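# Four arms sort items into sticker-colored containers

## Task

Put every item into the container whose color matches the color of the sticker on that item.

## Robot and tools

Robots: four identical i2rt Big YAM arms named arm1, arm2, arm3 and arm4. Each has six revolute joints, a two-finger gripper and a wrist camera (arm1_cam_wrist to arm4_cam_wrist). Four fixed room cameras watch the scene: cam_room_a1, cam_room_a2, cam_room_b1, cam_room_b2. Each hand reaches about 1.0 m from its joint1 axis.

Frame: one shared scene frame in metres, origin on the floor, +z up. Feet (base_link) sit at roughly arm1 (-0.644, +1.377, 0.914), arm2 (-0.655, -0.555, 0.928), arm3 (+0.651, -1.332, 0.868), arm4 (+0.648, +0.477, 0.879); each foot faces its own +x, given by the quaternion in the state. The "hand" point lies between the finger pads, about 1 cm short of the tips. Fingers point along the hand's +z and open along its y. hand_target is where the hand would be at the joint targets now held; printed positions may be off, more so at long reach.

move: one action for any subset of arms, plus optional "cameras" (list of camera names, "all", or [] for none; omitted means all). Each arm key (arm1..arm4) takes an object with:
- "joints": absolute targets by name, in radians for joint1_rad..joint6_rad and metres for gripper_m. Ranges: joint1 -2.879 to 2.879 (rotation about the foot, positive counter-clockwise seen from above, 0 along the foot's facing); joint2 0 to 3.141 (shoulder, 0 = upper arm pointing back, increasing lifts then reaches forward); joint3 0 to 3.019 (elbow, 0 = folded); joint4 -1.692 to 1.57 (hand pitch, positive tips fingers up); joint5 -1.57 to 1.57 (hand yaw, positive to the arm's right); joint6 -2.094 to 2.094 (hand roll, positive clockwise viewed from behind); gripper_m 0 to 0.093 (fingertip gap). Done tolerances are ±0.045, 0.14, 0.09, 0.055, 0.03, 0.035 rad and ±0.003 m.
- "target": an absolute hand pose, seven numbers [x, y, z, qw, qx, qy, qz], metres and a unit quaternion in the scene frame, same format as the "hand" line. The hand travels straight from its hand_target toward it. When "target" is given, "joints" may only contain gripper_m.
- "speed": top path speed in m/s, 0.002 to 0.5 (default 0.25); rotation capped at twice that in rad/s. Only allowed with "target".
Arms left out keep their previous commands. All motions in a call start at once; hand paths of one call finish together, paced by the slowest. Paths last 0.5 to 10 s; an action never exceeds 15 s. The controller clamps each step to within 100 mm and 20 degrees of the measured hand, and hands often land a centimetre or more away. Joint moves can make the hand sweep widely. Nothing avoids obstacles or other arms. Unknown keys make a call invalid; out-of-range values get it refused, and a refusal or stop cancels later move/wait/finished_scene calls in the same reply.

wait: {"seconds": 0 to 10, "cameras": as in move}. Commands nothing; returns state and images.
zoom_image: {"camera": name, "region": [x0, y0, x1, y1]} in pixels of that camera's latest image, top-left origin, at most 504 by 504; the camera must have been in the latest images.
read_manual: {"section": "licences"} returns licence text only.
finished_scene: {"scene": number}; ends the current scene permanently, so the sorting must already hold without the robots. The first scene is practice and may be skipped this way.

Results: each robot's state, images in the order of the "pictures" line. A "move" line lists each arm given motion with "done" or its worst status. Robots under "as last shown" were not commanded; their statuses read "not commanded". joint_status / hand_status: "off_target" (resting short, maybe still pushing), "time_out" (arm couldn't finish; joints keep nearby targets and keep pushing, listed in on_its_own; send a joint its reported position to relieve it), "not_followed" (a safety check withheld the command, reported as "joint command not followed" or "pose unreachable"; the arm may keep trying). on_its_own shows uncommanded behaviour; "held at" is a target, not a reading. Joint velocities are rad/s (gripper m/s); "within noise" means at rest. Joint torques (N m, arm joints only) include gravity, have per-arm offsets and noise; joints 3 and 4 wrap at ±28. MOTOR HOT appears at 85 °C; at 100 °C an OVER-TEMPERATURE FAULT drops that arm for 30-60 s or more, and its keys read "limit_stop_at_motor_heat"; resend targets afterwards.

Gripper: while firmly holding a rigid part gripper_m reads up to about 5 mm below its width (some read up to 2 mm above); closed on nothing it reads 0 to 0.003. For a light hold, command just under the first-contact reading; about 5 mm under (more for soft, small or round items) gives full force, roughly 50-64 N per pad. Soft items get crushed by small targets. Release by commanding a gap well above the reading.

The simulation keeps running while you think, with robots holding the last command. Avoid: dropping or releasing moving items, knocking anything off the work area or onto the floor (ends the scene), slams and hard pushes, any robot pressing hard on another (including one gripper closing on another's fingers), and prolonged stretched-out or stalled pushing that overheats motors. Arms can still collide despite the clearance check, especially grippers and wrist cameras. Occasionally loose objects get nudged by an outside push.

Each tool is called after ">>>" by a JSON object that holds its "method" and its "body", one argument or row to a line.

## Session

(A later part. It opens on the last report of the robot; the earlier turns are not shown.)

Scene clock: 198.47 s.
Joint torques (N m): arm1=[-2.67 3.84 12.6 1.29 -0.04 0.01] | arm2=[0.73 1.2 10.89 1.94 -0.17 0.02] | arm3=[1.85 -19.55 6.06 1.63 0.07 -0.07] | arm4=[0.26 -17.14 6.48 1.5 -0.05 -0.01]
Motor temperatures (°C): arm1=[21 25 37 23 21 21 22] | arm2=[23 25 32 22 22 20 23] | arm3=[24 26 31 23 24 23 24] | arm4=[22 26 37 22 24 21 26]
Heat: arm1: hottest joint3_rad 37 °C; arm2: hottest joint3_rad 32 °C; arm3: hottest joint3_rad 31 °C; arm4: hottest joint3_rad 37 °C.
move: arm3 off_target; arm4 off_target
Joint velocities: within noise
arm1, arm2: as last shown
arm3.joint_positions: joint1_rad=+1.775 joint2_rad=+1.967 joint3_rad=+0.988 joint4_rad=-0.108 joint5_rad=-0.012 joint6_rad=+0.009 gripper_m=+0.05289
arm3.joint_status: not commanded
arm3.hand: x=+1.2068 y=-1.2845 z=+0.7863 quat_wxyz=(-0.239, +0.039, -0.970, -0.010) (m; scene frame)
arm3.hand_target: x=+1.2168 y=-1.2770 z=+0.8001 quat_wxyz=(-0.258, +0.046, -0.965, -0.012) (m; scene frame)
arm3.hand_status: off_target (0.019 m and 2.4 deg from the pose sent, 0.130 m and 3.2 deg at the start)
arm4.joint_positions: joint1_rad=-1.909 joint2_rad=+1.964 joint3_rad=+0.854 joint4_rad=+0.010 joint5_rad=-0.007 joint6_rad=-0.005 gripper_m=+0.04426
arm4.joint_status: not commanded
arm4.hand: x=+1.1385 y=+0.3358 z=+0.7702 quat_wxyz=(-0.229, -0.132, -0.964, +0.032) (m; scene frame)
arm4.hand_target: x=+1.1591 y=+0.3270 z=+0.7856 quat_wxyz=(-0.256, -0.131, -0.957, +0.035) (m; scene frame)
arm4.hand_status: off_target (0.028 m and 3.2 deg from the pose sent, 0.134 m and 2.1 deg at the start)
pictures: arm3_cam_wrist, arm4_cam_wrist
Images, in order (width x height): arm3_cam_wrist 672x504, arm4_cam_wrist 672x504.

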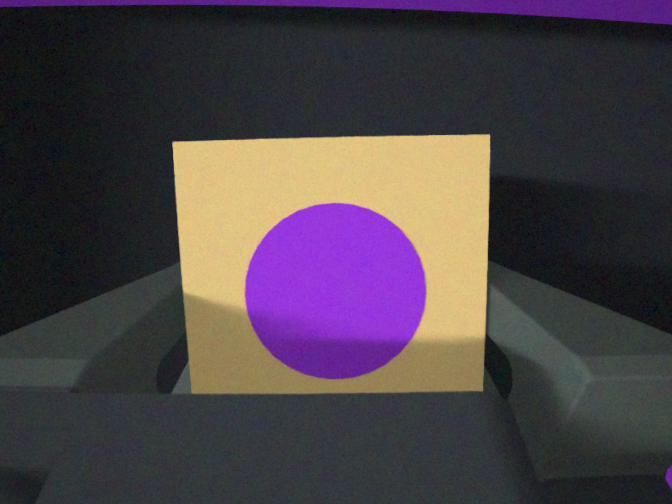

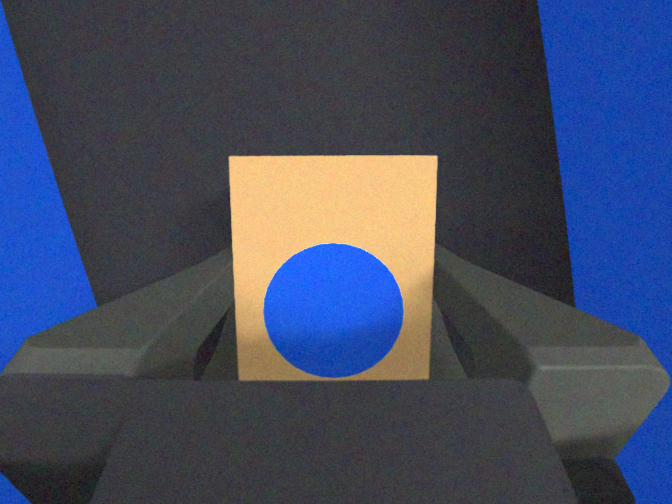

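>>> {"method": "move", "body": {
  "arm3": {"target":[1.214,-1.277,0.762,-0.2585,0.0455,-0.9649,-0.0122],"speed":0.15},
  "arm4": {"target":[1.16,0.327,0.752,0.2564,0.1311,0.9569,-0.0351],"speed":0.15},
  "cameras": []
}}

>>> {"method": "move", "body": {
  "arm3": {"target":[1.214,-1.277,0.748,-0.2585,0.0455,-0.9649,-0.0122],"speed":0.1},
  "arm4": {"target":[1.16,0.327,0.738,0.2564,0.1311,0.9569,-0.0351],"speed":0.1},
  "cameras": []
}}

Scene clock: 205.00 s.
Joint torques (N m): arm1=[-2.37 3.6 12.45 1.37 -0.04 0.06] | arm2=[0.67 1.2 10.91 1.95 -0.19 0.03] | arm3=[2.02 -18.2 4.97 1.72 0.11 -0.05] | arm4=[-0.15 -15.68 5.85 1.42 -0.05 -0.01]
Motor temperatures (°C): arm1=[21 25 37 23 21 21 22] | arm2=[23 25 32 22 22 20 23] | arm3=[24 26 30 23 24 23 24] | arm4=[22 26 37 22 24 21 26]
Heat: arm1: hottest joint3_rad 37 °C; arm2: hottest joint3_rad 32 °C; arm3: hottest joint3_rad 30 °C; arm4: hottest joint3_rad 37 °C.
move: arm3 done; arm4 off_target
Joint velocities: within noise
arm1, arm2: as last shown
arm3.joint_positions: joint1_rad=+1.775 joint2_rad=+2.034 joint3_rad=+0.988 joint4_rad=-0.015 joint5_rad=-0.012 joint6_rad=+0.009 gripper_m=+0.05289
arm3.joint_status: not commanded
arm3.hand: x=+1.2119 y=-1.2844 z=+0.7610 quat_wxyz=(-0.252, +0.039, -0.967, -0.011) (m; scene frame)
arm3.hand_target: x=+1.2140 y=-1.2770 z=+0.7621 quat_wxyz=(-0.258, +0.046, -0.965, -0.012) (m; scene frame)
arm3.hand_status: done (0.008 m and 1.1 deg from the pose sent, 0.026 m and 2.4 deg at the start)
arm4.joint_positions: joint1_rad=-1.909 joint2_rad=+2.031 joint3_rad=+0.863 joint4_rad=+0.091 joint5_rad=-0.008 joint6_rad=-0.005 gripper_m=+0.04426
arm4.joint_status: not commanded
arm4.hand: x=+1.1443 y=+0.3342 z=+0.7488 quat_wxyz=(-0.240, -0.132, -0.961, +0.033) (m; scene frame)
arm4.hand_target: x=+1.1595 y=+0.3270 z=+0.7525 quat_wxyz=(-0.256, -0.131, -0.957, +0.035) (m; scene frame)
arm4.hand_status: off_target (0.018 m and 1.9 deg from the pose sent, 0.029 m and 3.2 deg at the start)
pictures: none
No camera images: "cameras" was empty.

Scene clock: 205.97 s.
Joint torques (N m): arm1=[-2.55 3.96 12.48 1.32 -0.1 0.02] | arm2=[0.67 1.32 10.89 1.95 -0.19 0.02] | arm3=[2.14 -17.73 5.08 1.72 0.11 -0.05] | arm4=[0.44 -15.56 5.76 1.48 -0.05 0]
Motor temperatures (°C): arm1=[21 25 37 23 21 21 22] | arm2=[23 25 32 22 22 20 23] | arm3=[24 26 30 23 24 23 24] | arm4=[22 26 36 22 24 21 26]
Heat: arm1: hottest joint3_rad 37 °C; arm2: hottest joint3_rad 32 °C; arm3: hottest joint3_rad 30 °C; arm4: hottest joint3_rad 36 °C.
move: arm3 done; arm4 off_target
Joint velocities: within noise
arm1, arm2: as last shown
arm3.joint_positions: joint1_rad=+1.775 joint2_rad=+2.062 joint3_rad=+0.988 joint4_rad=+0.016 joint5_rad=-0.012 joint6_rad=+0.009 gripper_m=+0.05289
arm3.joint_status: not commanded
arm3.hand: x=+1.2119 y=-1.2845 z=+0.7499 quat_wxyz=(-0.253, +0.039, -0.966, -0.011) (m; scene frame)
arm3.hand_target: x=+1.2140 y=-1.2770 z=+0.7481 quat_wxyz=(-0.259, +0.046, -0.965, -0.012) (m; scene frame)
arm3.hand_status: done (0.008 m and 0.9 deg from the pose sent, 0.015 m and 1.1 deg at the start)
arm4.joint_positions: joint1_rad=-1.909 joint2_rad=+2.063 joint3_rad=+0.869 joint4_rad=+0.123 joint5_rad=-0.008 joint6_rad=-0.005 gripper_m=+0.04426
arm4.joint_status: not commanded
arm4.hand: x=+1.1459 y=+0.3336 z=+0.7382 quat_wxyz=(-0.243, -0.132, -0.960, +0.034) (m; scene frame)
arm4.hand_target: x=+1.1596 y=+0.3270 z=+0.7385 quat_wxyz=(-0.256, -0.131, -0.957, +0.035) (m; scene frame)
arm4.hand_status: off_target (0.016 m and 1.6 deg from the pose sent, 0.020 m and 1.9 deg at the start)
pictures: none
No camera images: "cameras" was empty.

>>> {"method": "move", "body": {
  "arm3": {"target":[1.214,-1.277,0.740,-0.2585,0.0455,-0.9649,-0.0122],"speed":0.1},
  "arm4": {"target":[1.16,0.327,0.730,0.2564,0.1311,0.9569,-0.0351],"speed":0.1},
  "cameras": []
}}

>>> {"method": "move", "body": {
  "arm3": {"joints":{"gripper_m":0.087}},
  "arm4": {"joints":{"gripper_m":0.085}},
  "cameras": []
}}

>>> {"method": "move", "body": {
  "arm3": {"target":[1.195,-1.28,0.93,-0.2585,0.0455,-0.9649,-0.0122],"speed":0.3},
  "arm4": {"target":[1.13,0.335,0.92,0.2564,0.1311,0.9569,-0.0351],"speed":0.3},
  "cameras": ["arm3_cam_wrist","arm4_cam_wrist"]
}}

Scene clock: 212.50 s.
Joint torques (N m): arm1=[-3.02 4.13 12.57 1.39 -0.01 0.02] | arm2=[0.73 1.26 10.88 1.95 -0.19 0.02] | arm3=[2.02 -17.08 5.16 1.63 0.11 -0.04] | arm4=[0.21 -14.51 5.39 1.54 -0.04 -0.01]
Motor temperatures (°C): arm1=[21 25 37 23 21 21 22] | arm2=[23 25 32 22 22 20 23] | arm3=[24 26 30 23 24 23 24] | arm4=[22 25 35 22 24 21 26]
Heat: arm1: hottest joint3_rad 37 °C; arm2: hottest joint3_rad 32 °C; arm3: hottest joint3_rad 30 °C; arm4: hottest joint3_rad 35 °C.
move: arm3 done; arm4 off_target
Joint velocities: within noise
arm1, arm2: as last shown
arm3.joint_positions: joint1_rad=+1.775 joint2_rad=+2.075 joint3_rad=+0.988 joint4_rad=+0.036 joint5_rad=-0.012 joint6_rad=+0.009 gripper_m=+0.05289
arm3.joint_status: not commanded
arm3.hand: x=+1.2128 y=-1.2845 z=+0.7449 quat_wxyz=(-0.257, +0.039, -0.966, -0.011) (m; scene frame)
arm3.hand_target: x=+1.2139 y=-1.2771 z=+0.7401 quat_wxyz=(-0.258, +0.045, -0.965, -0.012) (m; scene frame)
arm3.hand_status: done (0.009 m and 0.8 deg from the pose sent, 0.013 m and 1.0 deg at the start)
arm4.joint_positions: joint1_rad=-1.909 joint2_rad=+2.072 joint3_rad=+0.877 joint4_rad=+0.144 joint5_rad=-0.008 joint6_rad=-0.005 gripper_m=+0.04426
arm4.joint_status: not commanded
arm4.hand: x=+1.1524 y=+0.3317 z=+0.7385 quat_wxyz=(-0.253, -0.131, -0.958, +0.035) (m; scene frame)
arm4.hand_target: x=+1.1595 y=+0.3270 z=+0.7303 quat_wxyz=(-0.256, -0.131, -0.957, +0.035) (m; scene frame)
arm4.hand_status: off_target (0.012 m and 0.4 deg from the pose sent, 0.018 m and 1.6 deg at the start)
pictures: none
No camera images: "cameras" was empty.

Scene clock: 213.07 s.
Joint torques (N m): arm1=[-2.55 3.66 12.53 1.37 -0.01 0] | arm2=[0.67 1.32 10.93 1.96 -0.19 0.02] | arm3=[1.9 -17.08 5.15 1.61 0.11 -0.05] | arm4=[0.62 -14.92 5.29 1.37 0.04 0.01]
Motor temperatures (°C): arm1=[21 25 37 23 21 21 22] | arm2=[23 25 32 22 22 20 23] | arm3=[24 26 30 23 24 23 24] | arm4=[22 25 35 22 24 21 26]
Heat: arm1: hottest joint3_rad 37 °C; arm2: hottest joint3_rad 32 °C; arm3: hottest joint3_rad 30 °C; arm4: hottest joint3_rad 35 °C.
move: arm3 done; arm4 done
Joint velocities: within noise
arm1, arm2: as last shown
arm3.joint_positions: joint1_rad=+1.775 joint2_rad=+2.075 joint3_rad=+0.988 joint4_rad=+0.036 joint5_rad=-0.012 joint6_rad=+0.009 gripper_m=+0.08696
arm3.joint_status: all done
arm3.hand: x=+1.2128 y=-1.2845 z=+0.7449 quat_wxyz=(-0.257, +0.039, -0.966, -0.011) (m; scene frame)
arm3.hand_target: x=+1.2139 y=-1.2771 z=+0.7401 quat_wxyz=(-0.258, +0.045, -0.965, -0.012) (m; scene frame)
arm3.hand_status: not commanded
arm4.joint_positions: joint1_rad=-1.909 joint2_rad=+2.076 joint3_rad=+0.879 joint4_rad=+0.146 joint5_rad=-0.009 joint6_rad=-0.005 gripper_m=+0.08491
arm4.joint_status: all done
arm4.hand: x=+1.1531 y=+0.3318 z=+0.7374 quat_wxyz=(-0.253, -0.131, -0.958, +0.034) (m; scene frame)
arm4.hand_target: x=+1.1595 y=+0.3270 z=+0.7302 quat_wxyz=(-0.256, -0.131, -0.957, +0.035) (m; scene frame)
arm4.hand_status: not commanded
pictures: none
No camera images: "cameras" was empty.

Scene clock: 214.37 s.
Joint torques (N m): arm1=[-3.02 3.9 12.53 1.39 -0.05 0.05] | arm2=[0.62 1.26 10.95 1.95 -0.18 0.02] | arm3=[1.49 -14.15 10.62 0.65 -0.04 -0.11] | arm4=[-0.21 -12.04 8.17 0.51 -0.03 -0.06]
Motor temperatures (°C): arm1=[21 25 37 23 21 21 22] | arm2=[23 25 32 22 22 20 23] | arm3=[24 26 30 23 24 23 24] | arm4=[22 25 35 22 24 21 26]
Heat: arm1: hottest joint3_rad 37 °C; arm2: hottest joint3_rad 32 °C; arm3: hottest joint3_rad 30 °C; arm4: hottest joint3_rad 35 °C.
move: arm3 off_target; arm4 done
Joint velocities: within noise
arm1.joint_positions: joint1_rad=-2.276 joint2_rad=+0.333 joint3_rad=+0.413 joint4_rad=-0.438 joint5_rad=-0.023 joint6_rad=-0.004 gripper_m=+0.09296
arm1.joint_status: not commanded
arm1.hand: x=-0.3986 y=+1.2028 z=+1.1727 quat_wxyz=(-0.538, -0.249, -0.787, +0.171) (m; scene frame)
arm1.hand_target: x=-0.4000 y=+1.2001 z=+1.1700 quat_wxyz=(-0.530, -0.253, -0.791, +0.172) (m; scene frame)
arm1.hand_status: not commanded
arm2.joint_positions: joint1_rad=+0.922 joint2_rad=+0.295 joint3_rad=+0.418 joint4_rad=-0.437 joint5_rad=-0.001 joint6_rad=-0.012 gripper_m=+0.09293
arm2.joint_status: not commanded
arm2.hand: x=-0.4039 y=-0.7048 z=+1.2045 quat_wxyz=(-0.567, -0.209, -0.782, +0.156) (m; scene frame)
arm2.hand_target: x=-0.4042 y=-0.7040 z=+1.1901 quat_wxyz=(-0.552, -0.209, -0.793, +0.152) (m; scene frame)
arm2.hand_status: not commanded
arm3.joint_positions: joint1_rad=+1.775 joint2_rad=+1.631 joint3_rad=+0.964 joint4_rad=-0.401 joint5_rad=-0.012 joint6_rad=+0.009 gripper_m=+0.08696
arm3.joint_status: not commanded
arm3.hand: x=+1.1801 y=-1.2848 z=+0.9204 quat_wxyz=(-0.249, +0.039, -0.968, -0.011) (m; scene frame)
arm3.hand_target: x=+1.1945 y=-1.2801 z=+0.9304 quat_wxyz=(-0.259, +0.045, -0.965, -0.012) (m; scene frame)
arm3.hand_status: off_target (0.018 m and 1.4 deg from the pose sent, 0.186 m and 0.7 deg at the start)
arm4.joint_positions: joint1_rad=-1.911 joint2_rad=+1.567 joint3_rad=+0.836 joint4_rad=-0.307 joint5_rad=-0.010 joint6_rad=-0.005 gripper_m=+0.08491
arm4.joint_status: not commanded
arm4.hand: x=+1.1261 y=+0.3394 z=+0.9199 quat_wxyz=(-0.259, -0.132, -0.956, +0.035) (m; scene frame)
arm4.hand_target: x=+1.1299 y=+0.3349 z=+0.9201 quat_wxyz=(-0.257, -0.131, -0.957, +0.035) (m; scene frame)
arm4.hand_status: done (0.006 m and 0.3 deg from the pose sent, 0.184 m and 0.4 deg at the start)
pictures: arm3_cam_wrist, arm4_cam_wrist
Images, in order (width x height): arm3_cam_wrist 672x504, arm4_cam_wrist 672x504.

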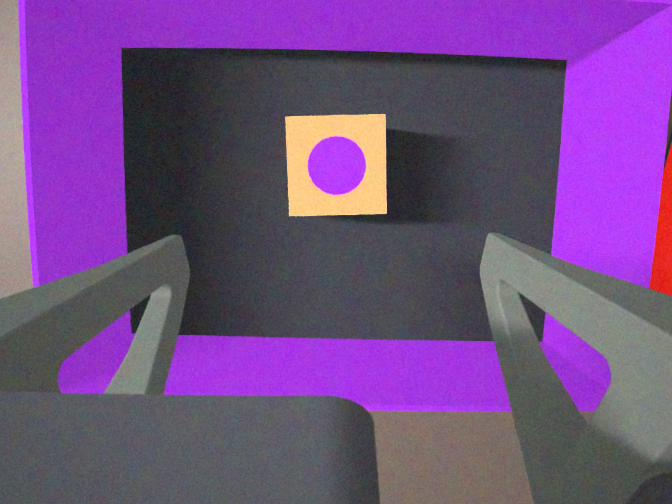

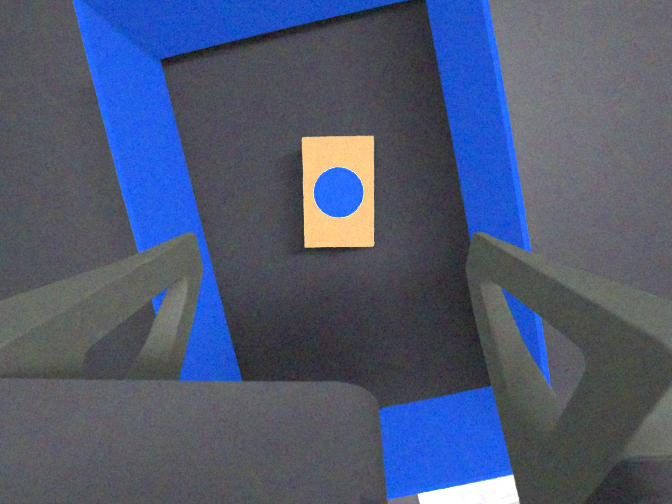

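>>> {"method": "finished_scene", "body": {
  "scene": 2
}}

The scene is finished: the task was done.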